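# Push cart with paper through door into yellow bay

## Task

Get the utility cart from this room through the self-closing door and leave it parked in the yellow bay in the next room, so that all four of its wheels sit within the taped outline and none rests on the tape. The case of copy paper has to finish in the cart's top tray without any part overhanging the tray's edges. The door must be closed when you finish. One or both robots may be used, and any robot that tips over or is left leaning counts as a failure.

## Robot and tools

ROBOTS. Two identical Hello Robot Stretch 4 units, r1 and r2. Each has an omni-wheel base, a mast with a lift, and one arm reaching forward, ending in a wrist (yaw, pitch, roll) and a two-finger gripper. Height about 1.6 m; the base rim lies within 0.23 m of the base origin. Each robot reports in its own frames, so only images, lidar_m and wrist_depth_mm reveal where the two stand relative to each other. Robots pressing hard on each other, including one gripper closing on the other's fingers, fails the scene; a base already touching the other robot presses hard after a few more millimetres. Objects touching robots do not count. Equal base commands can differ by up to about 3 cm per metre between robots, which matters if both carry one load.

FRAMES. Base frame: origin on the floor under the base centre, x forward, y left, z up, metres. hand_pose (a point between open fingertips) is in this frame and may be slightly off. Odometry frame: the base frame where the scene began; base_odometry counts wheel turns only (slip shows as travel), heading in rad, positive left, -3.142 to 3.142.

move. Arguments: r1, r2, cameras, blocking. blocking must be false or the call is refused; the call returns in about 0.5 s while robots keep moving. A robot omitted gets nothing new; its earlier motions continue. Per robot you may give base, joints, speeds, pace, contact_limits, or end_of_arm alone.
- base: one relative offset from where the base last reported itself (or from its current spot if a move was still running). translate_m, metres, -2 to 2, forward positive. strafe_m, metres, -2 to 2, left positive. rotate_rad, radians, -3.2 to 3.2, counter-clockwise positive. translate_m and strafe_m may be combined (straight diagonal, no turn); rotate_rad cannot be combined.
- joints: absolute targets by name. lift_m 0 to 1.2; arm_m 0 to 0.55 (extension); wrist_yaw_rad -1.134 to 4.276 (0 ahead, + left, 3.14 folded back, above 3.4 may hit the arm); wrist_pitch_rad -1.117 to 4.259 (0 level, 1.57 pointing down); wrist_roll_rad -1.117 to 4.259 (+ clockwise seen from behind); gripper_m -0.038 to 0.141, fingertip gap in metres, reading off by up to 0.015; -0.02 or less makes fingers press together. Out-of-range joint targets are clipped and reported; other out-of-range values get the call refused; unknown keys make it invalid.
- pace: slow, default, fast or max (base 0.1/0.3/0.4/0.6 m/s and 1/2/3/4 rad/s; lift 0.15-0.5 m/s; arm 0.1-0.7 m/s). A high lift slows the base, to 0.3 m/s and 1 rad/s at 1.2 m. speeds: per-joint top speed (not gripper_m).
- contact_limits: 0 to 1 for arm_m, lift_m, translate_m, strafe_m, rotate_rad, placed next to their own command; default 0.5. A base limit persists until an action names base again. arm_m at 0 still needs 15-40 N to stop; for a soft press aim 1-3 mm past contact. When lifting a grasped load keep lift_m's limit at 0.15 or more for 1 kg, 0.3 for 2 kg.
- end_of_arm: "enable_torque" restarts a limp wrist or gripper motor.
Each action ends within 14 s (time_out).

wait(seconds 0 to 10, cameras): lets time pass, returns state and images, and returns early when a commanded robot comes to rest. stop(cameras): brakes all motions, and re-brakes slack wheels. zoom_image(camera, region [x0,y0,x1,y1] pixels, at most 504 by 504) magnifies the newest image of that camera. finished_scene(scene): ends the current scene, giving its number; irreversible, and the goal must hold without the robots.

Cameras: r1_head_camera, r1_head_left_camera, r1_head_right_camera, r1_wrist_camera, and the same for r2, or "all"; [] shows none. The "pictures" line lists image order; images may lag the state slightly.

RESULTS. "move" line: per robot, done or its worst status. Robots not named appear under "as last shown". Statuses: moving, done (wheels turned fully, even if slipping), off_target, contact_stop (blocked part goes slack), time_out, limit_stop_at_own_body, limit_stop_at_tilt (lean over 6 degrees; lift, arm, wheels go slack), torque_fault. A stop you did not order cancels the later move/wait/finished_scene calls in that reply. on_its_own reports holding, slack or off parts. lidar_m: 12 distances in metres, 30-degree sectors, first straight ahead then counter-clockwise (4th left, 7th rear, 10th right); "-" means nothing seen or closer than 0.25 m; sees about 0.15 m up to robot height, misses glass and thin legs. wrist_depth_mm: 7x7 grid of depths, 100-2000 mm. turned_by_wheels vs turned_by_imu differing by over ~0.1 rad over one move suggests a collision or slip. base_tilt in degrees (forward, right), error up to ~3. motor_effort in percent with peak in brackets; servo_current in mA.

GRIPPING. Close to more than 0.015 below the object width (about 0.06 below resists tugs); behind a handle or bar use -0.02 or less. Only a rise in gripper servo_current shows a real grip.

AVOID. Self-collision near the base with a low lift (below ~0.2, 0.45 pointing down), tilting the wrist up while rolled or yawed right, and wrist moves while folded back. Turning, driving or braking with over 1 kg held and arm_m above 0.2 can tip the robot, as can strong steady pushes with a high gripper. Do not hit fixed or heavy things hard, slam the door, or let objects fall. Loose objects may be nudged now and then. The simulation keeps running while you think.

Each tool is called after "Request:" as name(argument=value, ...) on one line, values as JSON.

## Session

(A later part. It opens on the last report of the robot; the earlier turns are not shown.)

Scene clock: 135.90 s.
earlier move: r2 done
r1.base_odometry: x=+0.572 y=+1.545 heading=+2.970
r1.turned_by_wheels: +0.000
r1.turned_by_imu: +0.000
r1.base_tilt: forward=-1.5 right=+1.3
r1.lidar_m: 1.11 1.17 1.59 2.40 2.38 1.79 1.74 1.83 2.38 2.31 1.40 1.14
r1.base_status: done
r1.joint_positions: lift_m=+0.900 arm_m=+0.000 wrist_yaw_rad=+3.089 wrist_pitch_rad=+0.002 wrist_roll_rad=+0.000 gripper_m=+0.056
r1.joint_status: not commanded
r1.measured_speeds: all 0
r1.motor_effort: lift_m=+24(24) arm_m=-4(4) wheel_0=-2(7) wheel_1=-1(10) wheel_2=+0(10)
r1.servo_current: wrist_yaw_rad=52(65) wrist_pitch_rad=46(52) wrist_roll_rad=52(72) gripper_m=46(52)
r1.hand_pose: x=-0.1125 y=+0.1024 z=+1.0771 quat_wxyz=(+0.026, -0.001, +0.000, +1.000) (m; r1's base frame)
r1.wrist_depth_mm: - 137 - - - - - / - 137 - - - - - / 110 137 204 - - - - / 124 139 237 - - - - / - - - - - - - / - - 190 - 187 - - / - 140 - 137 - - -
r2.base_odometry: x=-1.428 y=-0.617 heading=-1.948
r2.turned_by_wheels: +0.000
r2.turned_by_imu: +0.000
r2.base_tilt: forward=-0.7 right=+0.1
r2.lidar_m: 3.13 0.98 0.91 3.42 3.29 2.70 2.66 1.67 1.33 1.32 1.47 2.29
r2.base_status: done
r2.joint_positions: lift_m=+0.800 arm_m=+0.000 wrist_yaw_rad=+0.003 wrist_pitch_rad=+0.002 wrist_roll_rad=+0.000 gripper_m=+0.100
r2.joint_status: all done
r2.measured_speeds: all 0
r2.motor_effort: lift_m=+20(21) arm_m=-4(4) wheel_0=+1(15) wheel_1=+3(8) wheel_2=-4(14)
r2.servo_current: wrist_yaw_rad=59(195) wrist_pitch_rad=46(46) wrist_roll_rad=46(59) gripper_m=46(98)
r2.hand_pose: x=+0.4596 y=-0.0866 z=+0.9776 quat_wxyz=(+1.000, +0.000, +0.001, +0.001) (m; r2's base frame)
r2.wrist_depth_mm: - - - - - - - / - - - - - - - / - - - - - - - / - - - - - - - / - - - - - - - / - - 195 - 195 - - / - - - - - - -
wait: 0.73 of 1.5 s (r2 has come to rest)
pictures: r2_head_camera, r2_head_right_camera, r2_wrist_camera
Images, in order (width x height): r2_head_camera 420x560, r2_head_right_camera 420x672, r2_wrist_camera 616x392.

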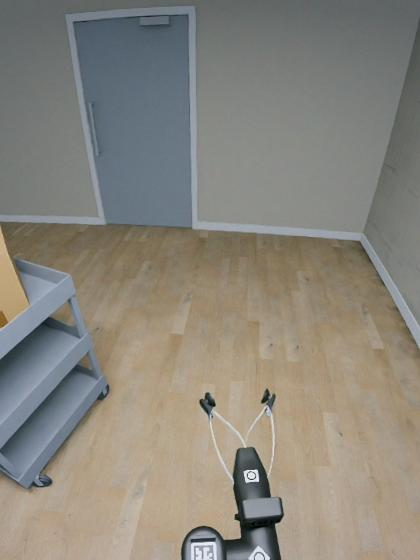

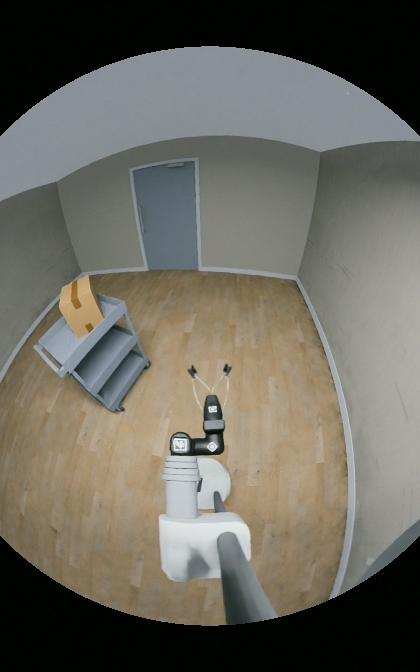

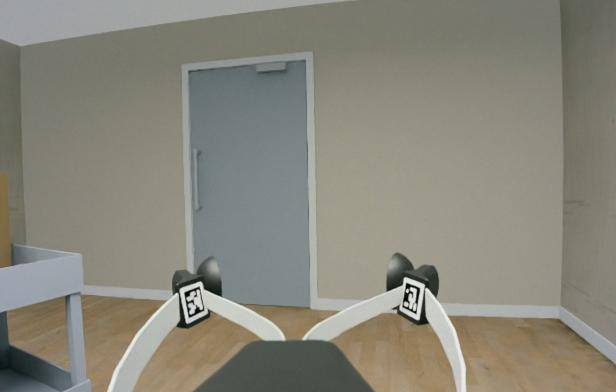

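Request:
move(blocking=false, r2={"base":{"rotate_rad":-0.25}, "joints":{"lift_m":0.95}}, cameras=[])

Request:
wait(seconds=1.5, cameras=["r2_wrist_camera","r2_head_left_camera"])

Scene clock: 175.13 s.
move: r2 moving
r1: as last shown
r1.base_tilt: forward=-1.6 right=+1.3
r1.lidar_m: 1.12 1.17 1.58 2.40 2.35 1.79 1.72 1.87 2.37 2.31 1.45 1.13
r1.motor_effort: lift_m=+24(24) arm_m=-4(4) wheel_0=-2(3) wheel_1=-1(1) wheel_2=+0(0)
r1.servo_current: wrist_yaw_rad=65(65) wrist_pitch_rad=46(52) wrist_roll_rad=52(65) gripper_m=39(46)
r1.wrist_depth_mm: - 137 - - - - - / - 137 - - - - - / 110 138 204 - - - - / 124 139 236 - - - - / - - - - - - - / - - 190 - 188 - - / - 140 - 137 - - -
r2.base_odometry: x=-1.428 y=-0.617 heading=-2.156
r2.turned_by_wheels: -0.207
r2.turned_by_imu: -0.201
r2.base_tilt: forward=-0.7 right=+0.1
r2.lidar_m: 3.15 1.07 0.92 3.43 3.48 2.82 2.67 1.99 1.40 1.32 1.36 1.80
r2.base_status: rotate_rad moving
r2.joint_positions: lift_m=+0.838 arm_m=+0.000 wrist_yaw_rad=+0.003 wrist_pitch_rad=+0.002 wrist_roll_rad=+0.000 gripper_m=+0.100
r2.joint_status: lift_m moving
r2.measured_speeds: translate_m=+0.001 strafe_m=+0.000 rotate_rad=-0.443 lift_m=+0.146 arm_m=+0.000 wrist_yaw_rad=-0.001 wrist_pitch_rad=+0.000 wrist_roll_rad=+0.000
r2.motor_effort: lift_m=+23(26) arm_m=-4(4) wheel_0=+5(9) wheel_1=+4(9) wheel_2=+4(10)
r2.servo_current: wrist_yaw_rad=39(52) wrist_pitch_rad=39(46) wrist_roll_rad=39(65) gripper_m=46(52)
r2.hand_pose: x=+0.4595 y=-0.0867 z=+1.0154 quat_wxyz=(+1.000, +0.000, +0.001, +0.001) (m; r2's base frame)
r2.wrist_depth_mm: - - - - - - - / - - - - - - - / - - - - - - - / - - - - - - - / - - - - - - - / - - 195 - 195 - - / - - - - - - -
pictures: none
No camera images: "cameras" was empty.

Scene clock: 176.33 s.
earlier move: r2 done
r1.base_odometry: x=+0.572 y=+1.545 heading=+2.970
r1.turned_by_wheels: +0.000
r1.turned_by_imu: +0.000
r1.base_tilt: forward=-1.6 right=+1.3
r1.lidar_m: 1.12 1.17 1.53 2.39 2.32 1.76 1.73 1.83 2.39 2.31 1.43 1.14
r1.base_status: not commanded
r1.joint_positions: lift_m=+0.900 arm_m=+0.000 wrist_yaw_rad=+3.089 wrist_pitch_rad=+0.002 wrist_roll_rad=+0.000 gripper_m=+0.056
r1.joint_status: not commanded
r1.measured_speeds: all 0
r1.motor_effort: lift_m=+24(24) arm_m=-4(4) wheel_0=-3(3) wheel_1=-1(1) wheel_2=+0(0)
r1.servo_current: wrist_yaw_rad=46(65) wrist_pitch_rad=46(52) wrist_roll_rad=33(65) gripper_m=39(46)
r1.hand_pose: x=-0.1125 y=+0.1024 z=+1.0771 quat_wxyz=(+0.026, -0.001, +0.000, +1.000) (m; r1's base frame)
r1.wrist_depth_mm: - 137 - - - - - / - 137 - - - - - / 110 138 204 - - - - / 125 139 236 - - - - / - - - - - - - / - - 190 - 187 - - / - 141 - 137 - - -
r2.base_odometry: x=-1.428 y=-0.617 heading=-2.197
r2.turned_by_wheels: -0.042
r2.turned_by_imu: -0.041
r2.base_tilt: forward=-0.7 right=+0.1
r2.lidar_m: 3.14 1.11 0.90 3.42 3.48 2.88 2.63 2.11 1.42 1.30 1.36 1.74
r2.base_status: done
r2.joint_positions: lift_m=+0.950 arm_m=+0.000 wrist_yaw_rad=+0.003 wrist_pitch_rad=+0.002 wrist_roll_rad=+0.000 gripper_m=+0.100
r2.joint_status: all done
r2.measured_speeds: all 0
r2.motor_effort: lift_m=+21(26) arm_m=-4(4) wheel_0=+4(9) wheel_1=+4(9) wheel_2=+5(10)
r2.servo_current: wrist_yaw_rad=39(52) wrist_pitch_rad=39(46) wrist_roll_rad=52(65) gripper_m=52(52)
r2.hand_pose: x=+0.4595 y=-0.0867 z=+1.1275 quat_wxyz=(+1.000, +0.000, +0.001, +0.001) (m; r2's base frame)
r2.wrist_depth_mm: - - - - - - - / - - - - - - - / - - - - - - - / - - - - - - - / - - - - - - - / - - 195 - 195 - - / - - - - - - -
wait: 1.20 of 1.5 s (r2 has come to rest)
pictures: r2_head_left_camera, r2_wrist_camera
Images, in order (width x height): r2_head_left_camera 420x672, r2_wrist_camera 616x392.

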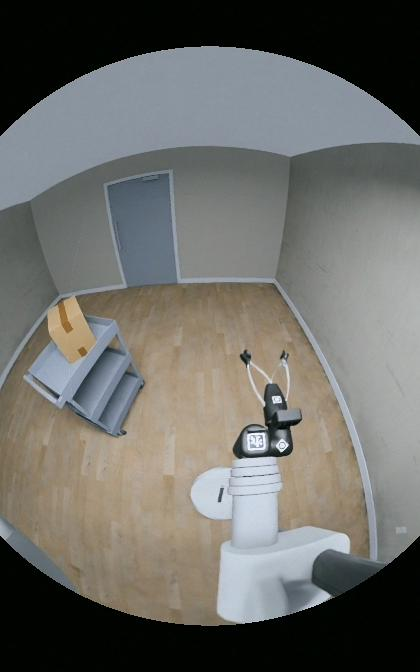

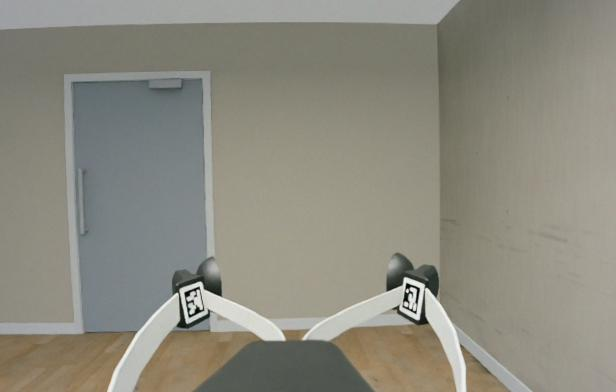

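Request:
move(blocking=false, r2={"base":{"translate_m":1.7}, "pace":"fast"}, cameras=[])

Request:
wait(seconds=7, cameras=["r2_wrist_camera","r2_head_left_camera"])

Scene clock: 190.50 s.
move: r2 moving
r1: as last shown
r1.turned_by_imu: -0.001
r1.lidar_m: 1.11 1.17 1.59 2.39 2.36 1.78 1.73 1.85 2.38 2.32 1.42 1.12
r1.motor_effort: lift_m=+24(24) arm_m=-4(4) wheel_0=-2(3) wheel_1=-1(1) wheel_2=+0(1)
r1.servo_current: wrist_yaw_rad=39(59) wrist_pitch_rad=33(46) wrist_roll_rad=52(72) gripper_m=46(46)
r1.wrist_depth_mm: - 137 - - - - - / - 137 - - - - - / 110 138 204 - - - - / 125 139 238 - - - - / - - - - - - - / - - 190 - 188 - - / - 140 - 137 - - -
r2.base_odometry: x=-1.451 y=-0.649 heading=-2.197
r2.turned_by_wheels: +0.000
r2.turned_by_imu: +0.002
r2.base_tilt: forward=-0.7 right=+0.0
r2.lidar_m: 3.09 1.10 0.92 1.02 3.50 2.92 2.70 2.08 1.43 1.31 1.37 1.74
r2.base_status: translate_m moving
r2.joint_positions: lift_m=+0.950 arm_m=+0.000 wrist_yaw_rad=+0.003 wrist_pitch_rad=+0.002 wrist_roll_rad=+0.000 gripper_m=+0.100
r2.joint_status: not commanded
r2.measured_speeds: translate_m=+0.152 strafe_m=+0.001 rotate_rad=-0.002 lift_m=+0.000 arm_m=+0.000 wrist_yaw_rad=+0.000 wrist_pitch_rad=+0.000 wrist_roll_rad=+0.000
r2.motor_effort: lift_m=+21(21) arm_m=-4(4) wheel_0=+9(11) wheel_1=+8(10) wheel_2=-12(14)
r2.servo_current: wrist_yaw_rad=52(52) wrist_pitch_rad=39(46) wrist_roll_rad=46(59) gripper_m=52(59)
r2.hand_pose: x=+0.4595 y=-0.0867 z=+1.1275 quat_wxyz=(+1.000, +0.000, +0.001, +0.001) (m; r2's base frame)
r2.wrist_depth_mm: - - - - - - - / - - - - - - - / - - - - - - - / - - - - - - - / - - - - - - - / - - 193 - 196 - - / - - - - - - -
pictures: none
No camera images: "cameras" was empty.

Scene clock: 196.03 s.
earlier move: r2 done
r1.base_odometry: x=+0.572 y=+1.545 heading=+2.970
r1.turned_by_wheels: +0.000
r1.turned_by_imu: +0.000
r1.base_tilt: forward=-1.6 right=+1.3
r1.lidar_m: 1.11 1.18 1.62 2.39 2.34 1.76 1.73 1.85 2.40 2.29 1.40 1.12
r1.base_status: not commanded
r1.joint_positions: lift_m=+0.900 arm_m=+0.000 wrist_yaw_rad=+3.089 wrist_pitch_rad=+0.002 wrist_roll_rad=+0.000 gripper_m=+0.056
r1.joint_status: not commanded
r1.measured_speeds: all 0
r1.motor_effort: lift_m=+24(24) arm_m=-4(4) wheel_0=-2(3) wheel_1=-1(2) wheel_2=+0(1)
r1.servo_current: wrist_yaw_rad=46(78) wrist_pitch_rad=46(52) wrist_roll_rad=46(72) gripper_m=39(52)
r1.hand_pose: x=-0.1125 y=+0.1024 z=+1.0771 quat_wxyz=(+0.026, -0.001, +0.000, +1.000) (m; r1's base frame)
r1.wrist_depth_mm: - 137 - - - - - / - 138 - - - - - / 110 138 205 - - - - / 125 139 237 - - - - / - - - - - - - / - - 190 - 187 - - / - 141 - 137 - - -
r2.base_odometry: x=-2.424 y=-1.994 heading=-2.197
r2.turned_by_wheels: +0.000
r2.turned_by_imu: +0.002
r2.base_tilt: forward=-0.6 right=+0.1
r2.lidar_m: 1.45 1.49 1.93 3.57 1.05 1.08 - 1.84 1.25 1.18 1.20 1.55
r2.base_status: done
r2.joint_positions: lift_m=+0.950 arm_m=+0.000 wrist_yaw_rad=+0.003 wrist_pitch_rad=+0.002 wrist_roll_rad=+0.000 gripper_m=+0.100
r2.joint_status: not commanded
r2.measured_speeds: all 0
r2.motor_effort: lift_m=+21(21) arm_m=-4(4) wheel_0=+2(14) wheel_1=+3(10) wheel_2=+0(16)
r2.servo_current: wrist_yaw_rad=52(65) wrist_pitch_rad=46(52) wrist_roll_rad=46(59) gripper_m=52(59)
r2.hand_pose: x=+0.4595 y=-0.0867 z=+1.1275 quat_wxyz=(+1.000, +0.000, +0.001, +0.001) (m; r2's base frame)
r2.wrist_depth_mm: - - - - - - - / - - - - - - - / - - - - - - - / - - - - - - - / - - - - - - - / - - 189 - 185 - - / - - - - - - -
wait: 5.53 of 7 s (r2 has come to rest)
pictures: r2_head_left_camera, r2_wrist_camera
Images, in order (width x height): r2_head_left_camera 420x672, r2_wrist_camera 616x392.

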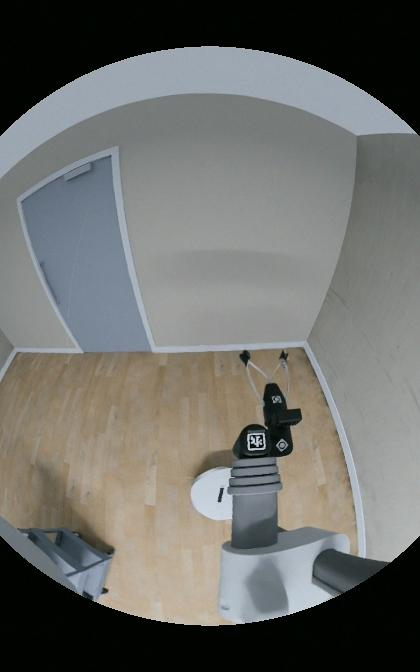

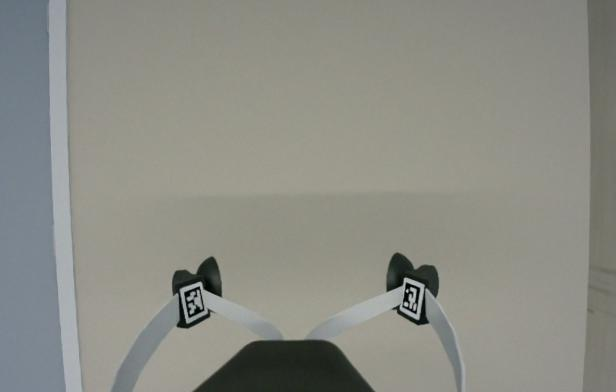

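Request:
move(blocking=false, r2={"base":{"strafe_m":1.9}, "pace":"fast"}, cameras=[])

Request:
wait(seconds=7, cameras=["r2_wrist_camera","r2_head_left_camera"])

Scene clock: 204.33 s.
move: r2 moving
r1: as last shown
r1.lidar_m: 1.10 1.17 1.61 2.39 2.35 1.77 1.73 1.84 2.39 2.31 1.40 1.13
r1.motor_effort: lift_m=+24(24) arm_m=-4(4) wheel_0=-2(3) wheel_1=-1(1) wheel_2=+0(0)
r1.servo_current: wrist_yaw_rad=52(52) wrist_pitch_rad=39(46) wrist_roll_rad=65(65) gripper_m=46(46)
r1.wrist_depth_mm: - 137 - - - - - / - 137 - - - - - / 110 138 205 - - - - / 124 139 237 - - - - / - - - - - - - / - - 191 - 187 - - / - 140 - 137 - - -
r2.base_odometry: x=-2.387 y=-2.021 heading=-2.197
r2.turned_by_wheels: +0.000
r2.turned_by_imu: +0.001
r2.base_tilt: forward=-0.7 right=+0.1
r2.lidar_m: 1.45 1.48 1.91 3.53 1.07 1.05 - 1.91 1.33 1.20 1.23 1.56
r2.base_status: strafe_m moving
r2.joint_positions: lift_m=+0.950 arm_m=+0.000 wrist_yaw_rad=+0.003 wrist_pitch_rad=+0.002 wrist_roll_rad=+0.000 gripper_m=+0.100
r2.joint_status: not commanded
r2.measured_speeds: translate_m=+0.000 strafe_m=+0.175 rotate_rad=+0.000 lift_m=+0.000 arm_m=+0.000 wrist_yaw_rad=+0.000 wrist_pitch_rad=+0.000 wrist_roll_rad=+0.000
r2.motor_effort: lift_m=+21(21) arm_m=-4(4) wheel_0=-8(14) wheel_1=+12(13) wheel_2=-1(2)
r2.servo_current: wrist_yaw_rad=52(65) wrist_pitch_rad=39(46) wrist_roll_rad=39(52) gripper_m=46(59)
r2.hand_pose: x=+0.4595 y=-0.0867 z=+1.1275 quat_wxyz=(+1.000, +0.000, +0.001, +0.001) (m; r2's base frame)
r2.wrist_depth_mm: - - - - - - - / - - - - - - - / - - - - - - - / - - - - - - - / - - - - - - - / - - 188 - 185 - - / - - - - - - -
pictures: none
No camera images: "cameras" was empty.

Scene clock: 210.23 s.
earlier move: r2 done
r1.base_odometry: x=+0.572 y=+1.545 heading=+2.970
r1.turned_by_wheels: +0.000
r1.turned_by_imu: +0.000
r1.base_tilt: forward=-1.6 right=+1.3
r1.lidar_m: 1.10 1.14 1.58 2.39 2.36 1.77 1.72 1.84 2.39 2.32 1.38 1.13
r1.base_status: not commanded
r1.joint_positions: lift_m=+0.900 arm_m=+0.000 wrist_yaw_rad=+3.089 wrist_pitch_rad=+0.002 wrist_roll_rad=+0.000 gripper_m=+0.056
r1.joint_status: not commanded
r1.measured_speeds: all 0
r1.motor_effort: lift_m=+24(24) arm_m=-4(4) wheel_0=-2(3) wheel_1=-1(2) wheel_2=+0(1)
r1.servo_current: wrist_yaw_rad=39(65) wrist_pitch_rad=39(52) wrist_roll_rad=52(72) gripper_m=39(52)
r1.hand_pose: x=-0.1125 y=+0.1024 z=+1.0771 quat_wxyz=(+0.026, -0.001, +0.000, +1.000) (m; r1's base frame)
r1.wrist_depth_mm: - 137 - - - - - / - 137 - - - - - / 110 138 205 - - - - / 124 139 238 - - - - / - - - - - - - / - - 190 - 187 - - / - 140 - 137 - - -
r2.base_odometry: x=-0.884 y=-3.108 heading=-2.197
r2.turned_by_wheels: +0.000
r2.turned_by_imu: +0.001
r2.base_tilt: forward=-0.7 right=+0.0
r2.lidar_m: 1.24 1.32 1.73 1.68 1.72 2.26 - 0.99 0.95 3.04 2.05 1.38
r2.base_status: done
r2.joint_positions: lift_m=+0.950 arm_m=+0.000 wrist_yaw_rad=+0.003 wrist_pitch_rad=+0.002 wrist_roll_rad=+0.000 gripper_m=+0.100
r2.joint_status: not commanded
r2.measured_speeds: all 0
r2.motor_effort: lift_m=+21(21) arm_m=-4(4) wheel_0=+0(15) wheel_1=-1(13) wheel_2=+0(2)
r2.servo_current: wrist_yaw_rad=46(65) wrist_pitch_rad=52(52) wrist_roll_rad=52(65) gripper_m=52(59)
r2.hand_pose: x=+0.4595 y=-0.0867 z=+1.1275 quat_wxyz=(+1.000, +0.000, +0.001, +0.001) (m; r2's base frame)
r2.wrist_depth_mm: - - - 1060 - - - / - - - - - - - / - - - - - - - / - - - - - - - / - - - - - - - / - - 189 162 185 - - / - - - - - - -
wait: 5.90 of 7 s (r2 has come to rest)
pictures: r2_head_left_camera, r2_wrist_camera
Images, in order (width x height): r2_head_left_camera 420x672, r2_wrist_camera 616x392.

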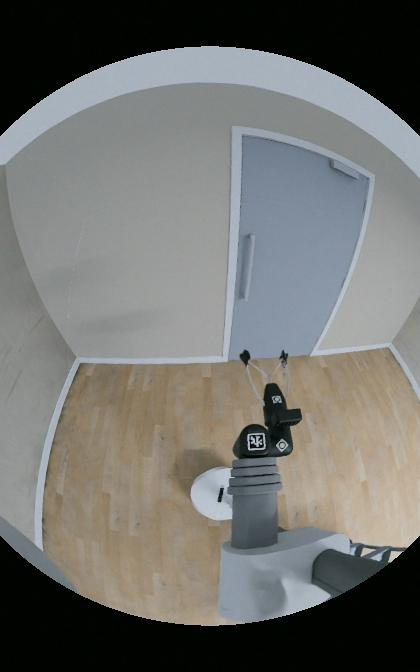

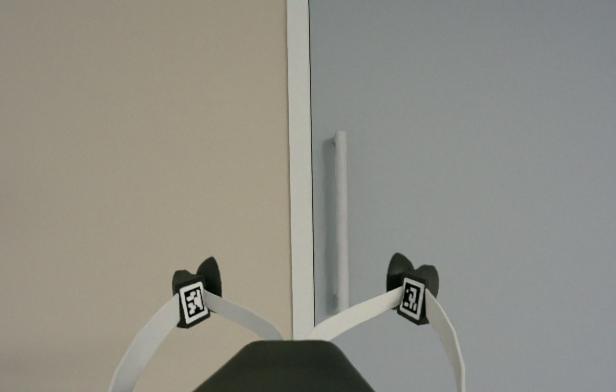

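Request:
move(blocking=false, r2={"base":{"rotate_rad":0.06}}, cameras=[])

Request:
wait(seconds=1.5, cameras=[])

Request:
move(blocking=false, r2={"base":{"strafe_m":-0.17,"translate_m":0.35}}, cameras=[])

Request:
wait(seconds=4, cameras=["r2_wrist_camera"])

Scene clock: 217.23 s.
move: r2 moving
r1: as last shown
r1.base_tilt: forward=-1.6 right=+1.2
r1.lidar_m: 1.12 1.17 1.59 2.39 2.37 1.79 1.71 1.83 2.38 2.30 1.42 1.13
r1.motor_effort: lift_m=+24(24) arm_m=-4(4) wheel_0=-3(3) wheel_1=-1(1) wheel_2=+0(0)
r1.servo_current: wrist_yaw_rad=33(59) wrist_pitch_rad=39(46) wrist_roll_rad=46(59) gripper_m=46(46)
r1.wrist_depth_mm: - 137 - - - - - / - 137 - - - - - / 110 138 204 - - - - / 124 139 237 - - - - / - - - - - - - / - - 190 - 188 - - / - 141 - 137 - - -
r2.base_odometry: x=-0.884 y=-3.108 heading=-2.138
r2.turned_by_wheels: +0.059
r2.turned_by_imu: +0.059
r2.base_tilt: forward=-0.7 right=+0.1
r2.lidar_m: 1.25 1.34 1.76 1.68 1.75 2.35 - 0.94 1.05 3.04 1.91 1.37
r2.base_status: rotate_rad moving
r2.joint_positions: lift_m=+0.950 arm_m=+0.000 wrist_yaw_rad=+0.003 wrist_pitch_rad=+0.002 wrist_roll_rad=+0.000 gripper_m=+0.100
r2.joint_status: not commanded
r2.measured_speeds: all 0
r2.motor_effort: lift_m=+21(21) arm_m=-4(4) wheel_0=-2(4) wheel_1=-2(8) wheel_2=-6(8)
r2.servo_current: wrist_yaw_rad=59(59) wrist_pitch_rad=39(46) wrist_roll_rad=39(59) gripper_m=46(52)
r2.hand_pose: x=+0.4595 y=-0.0867 z=+1.1275 quat_wxyz=(+1.000, +0.000, +0.001, +0.001) (m; r2's base frame)
r2.wrist_depth_mm: - - - - - - - / - - - - - - - / - - - - - - - / - - - - - - - / - - - - 991 - - / - - 188 - 187 - - / - - - - - - -
pictures: none
No camera images: "cameras" was empty.

Scene clock: 217.40 s.
earlier move: r2 done
r1.base_odometry: x=+0.572 y=+1.545 heading=+2.970
r1.turned_by_wheels: +0.000
r1.turned_by_imu: +0.000
r1.base_tilt: forward=-1.6 right=+1.3
r1.lidar_m: 1.10 1.16 1.59 2.39 2.35 1.79 1.70 1.83 2.38 2.30 1.41 1.14
r1.base_status: not commanded
r1.joint_positions: lift_m=+0.900 arm_m=+0.000 wrist_yaw_rad=+3.089 wrist_pitch_rad=+0.002 wrist_roll_rad=+0.000 gripper_m=+0.056
r1.joint_status: not commanded
r1.measured_speeds: all 0
r1.motor_effort: lift_m=+24(24) arm_m=-4(4) wheel_0=-3(3) wheel_1=-1(1) wheel_2=+0(0)
r1.servo_current: wrist_yaw_rad=46(59) wrist_pitch_rad=39(46) wrist_roll_rad=33(59) gripper_m=39(46)
r1.hand_pose: x=-0.1125 y=+0.1024 z=+1.0771 quat_wxyz=(+0.026, -0.001, +0.000, +1.000) (m; r1's base frame)
r1.wrist_depth_mm: - 137 - - - - - / - 137 - - - - - / 110 138 204 - - - - / 124 139 237 - - - - / - - - - - - - / - - 190 - 187 - - / - 140 - 137 - - -
r2.base_odometry: x=-0.884 y=-3.108 heading=-2.138
r2.turned_by_wheels: +0.000
r2.turned_by_imu: +0.000
r2.base_tilt: forward=-0.7 right=+0.1
r2.lidar_m: 1.24 1.33 1.76 1.68 1.70 2.33 - 0.95 1.03 3.05 1.91 1.36
r2.base_status: done
r2.joint_positions: lift_m=+0.950 arm_m=+0.000 wrist_yaw_rad=+0.003 wrist_pitch_rad=+0.002 wrist_roll_rad=+0.000 gripper_m=+0.100
r2.joint_status: not commanded
r2.measured_speeds: all 0
r2.motor_effort: lift_m=+21(21) arm_m=-4(4) wheel_0=-3(4) wheel_1=-3(8) wheel_2=-5(8)
r2.servo_current: wrist_yaw_rad=46(59) wrist_pitch_rad=39(46) wrist_roll_rad=46(59) gripper_m=52(52)
r2.hand_pose: x=+0.4595 y=-0.0867 z=+1.1275 quat_wxyz=(+1.000, +0.000, +0.001, +0.001) (m; r2's base frame)
r2.wrist_depth_mm: - - - - - - - / - - - - - - - / - - - - - - - / - - - - - - - / - - - - 991 - - / - - 188 - 187 - - / - - - - - - -
wait: 0.17 of 1.5 s (r2 has come to rest)
pictures: none
No camera images: "cameras" was empty.

Scene clock: 217.90 s.
move: r2 moving
r1: as last shown
r1.lidar_m: 1.09 1.17 1.58 2.39 2.36 1.76 1.72 1.84 2.38 2.29 1.43 1.11
r1.motor_effort: lift_m=+24(24) arm_m=-4(4) wheel_0=-2(3) wheel_1=-1(1) wheel_2=+0(1)
r1.servo_current: wrist_yaw_rad=46(72) wrist_pitch_rad=39(39) wrist_roll_rad=46(65) gripper_m=46(52)
r1.wrist_depth_mm: - 137 - - - - - / - 137 - - - - - / 110 138 204 - - - - / 124 139 236 - - - - / - - - - - - - / - - 190 - 187 - - / - 140 - 137 - - -
r2.base_odometry: x=-0.914 y=-3.126 heading=-2.137
r2.turned_by_wheels: +0.000
r2.turned_by_imu: +0.000
r2.base_tilt: forward=-0.7 right=+0.0
r2.lidar_m: 1.21 1.32 1.76 1.70 1.77 2.37 - 0.96 1.12 3.02 1.82 1.34
r2.base_status: translate_m moving; strafe_m moving
r2.joint_positions: lift_m=+0.950 arm_m=+0.000 wrist_yaw_rad=+0.003 wrist_pitch_rad=+0.002 wrist_roll_rad=+0.000 gripper_m=+0.100
r2.joint_status: not commanded
r2.measured_speeds: translate_m=+0.121 strafe_m=-0.059 rotate_rad=+0.001 lift_m=+0.000 arm_m=+0.000 wrist_yaw_rad=+0.000 wrist_pitch_rad=+0.000 wrist_roll_rad=+0.000
r2.motor_effort: lift_m=+21(21) arm_m=-4(4) wheel_0=+7(10) wheel_1=+4(6) wheel_2=-11(14)
r2.servo_current: wrist_yaw_rad=46(52) wrist_pitch_rad=46(46) wrist_roll_rad=52(59) gripper_m=52(52)
r2.hand_pose: x=+0.4595 y=-0.0867 z=+1.1275 quat_wxyz=(+1.000, +0.000, +0.001, +0.001) (m; r2's base frame)
r2.wrist_depth_mm: - - - - - - - / - - - - - - - / - - - 1042 - - - / - - - 1025 - - - / - - - - 976 - - / - - 189 - 187 - - / - - - - - - -
pictures: none
No camera images: "cameras" was empty.

Scene clock: 220.07 s.
earlier move: r2 done
r1.base_odometry: x=+0.572 y=+1.545 heading=+2.970
r1.turned_by_wheels: +0.000
r1.turned_by_imu: +0.000
r1.base_tilt: forward=-1.6 right=+1.3
r1.lidar_m: 1.10 1.17 1.59 2.39 2.33 1.78 1.72 1.83 2.37 2.29 1.39 1.15
r1.base_status: not commanded
r1.joint_positions: lift_m=+0.900 arm_m=+0.000 wrist_yaw_rad=+3.089 wrist_pitch_rad=+0.002 wrist_roll_rad=+0.000 gripper_m=+0.056
r1.joint_status: not commanded
r1.measured_speeds: all 0
r1.motor_effort: lift_m=+24(24) arm_m=-4(4) wheel_0=-2(3) wheel_1=-1(1) wheel_2=+0(1)
r1.servo_current: wrist_yaw_rad=26(72) wrist_pitch_rad=46(52) wrist_roll_rad=33(65) gripper_m=33(52)
r1.hand_pose: x=-0.1125 y=+0.1024 z=+1.0771 quat_wxyz=(+0.026, -0.001, +0.000, +1.000) (m; r1's base frame)
r1.wrist_depth_mm: - 137 - - - - - / - 138 - - - - - / 110 138 204 - - - - / 125 139 237 - - - - / - - - - - - - / - - 190 - 187 - - / - 140 - 137 - - -
r2.base_odometry: x=-1.216 y=-3.311 heading=-2.137
r2.turned_by_wheels: +0.000
r2.turned_by_imu: +0.001
r2.base_tilt: forward=-0.7 right=+0.0
r2.lidar_m: 0.90 0.99 1.32 1.87 1.94 2.62 1.50 1.18 3.04 2.85 1.41 1.01
r2.base_status: done
r2.joint_positions: lift_m=+0.950 arm_m=+0.000 wrist_yaw_rad=+0.003 wrist_pitch_rad=+0.002 wrist_roll_rad=+0.000 gripper_m=+0.100
r2.joint_status: not commanded
r2.measured_speeds: all 0
r2.motor_effort: lift_m=+20(21) arm_m=-4(4) wheel_0=+3(16) wheel_1=+5(7) wheel_2=-5(15)
r2.servo_current: wrist_yaw_rad=52(65) wrist_pitch_rad=33(46) wrist_roll_rad=39(59) gripper_m=52(59)
r2.hand_pose: x=+0.4595 y=-0.0867 z=+1.1276 quat_wxyz=(+1.000, +0.000, +0.001, +0.001) (m; r2's base frame)
r2.wrist_depth_mm: - - 723 - - - - / - - 715 - - - - / - - 723 723 - - - / - - - - - - - / - - - 654 - - - / - - 189 654 185 - - / - - - - - - -
wait: 2.17 of 4 s (r2 has come to rest)
pictures: r2_wrist_camera
Images, in order (width x height): r2_wrist_camera 616x392.

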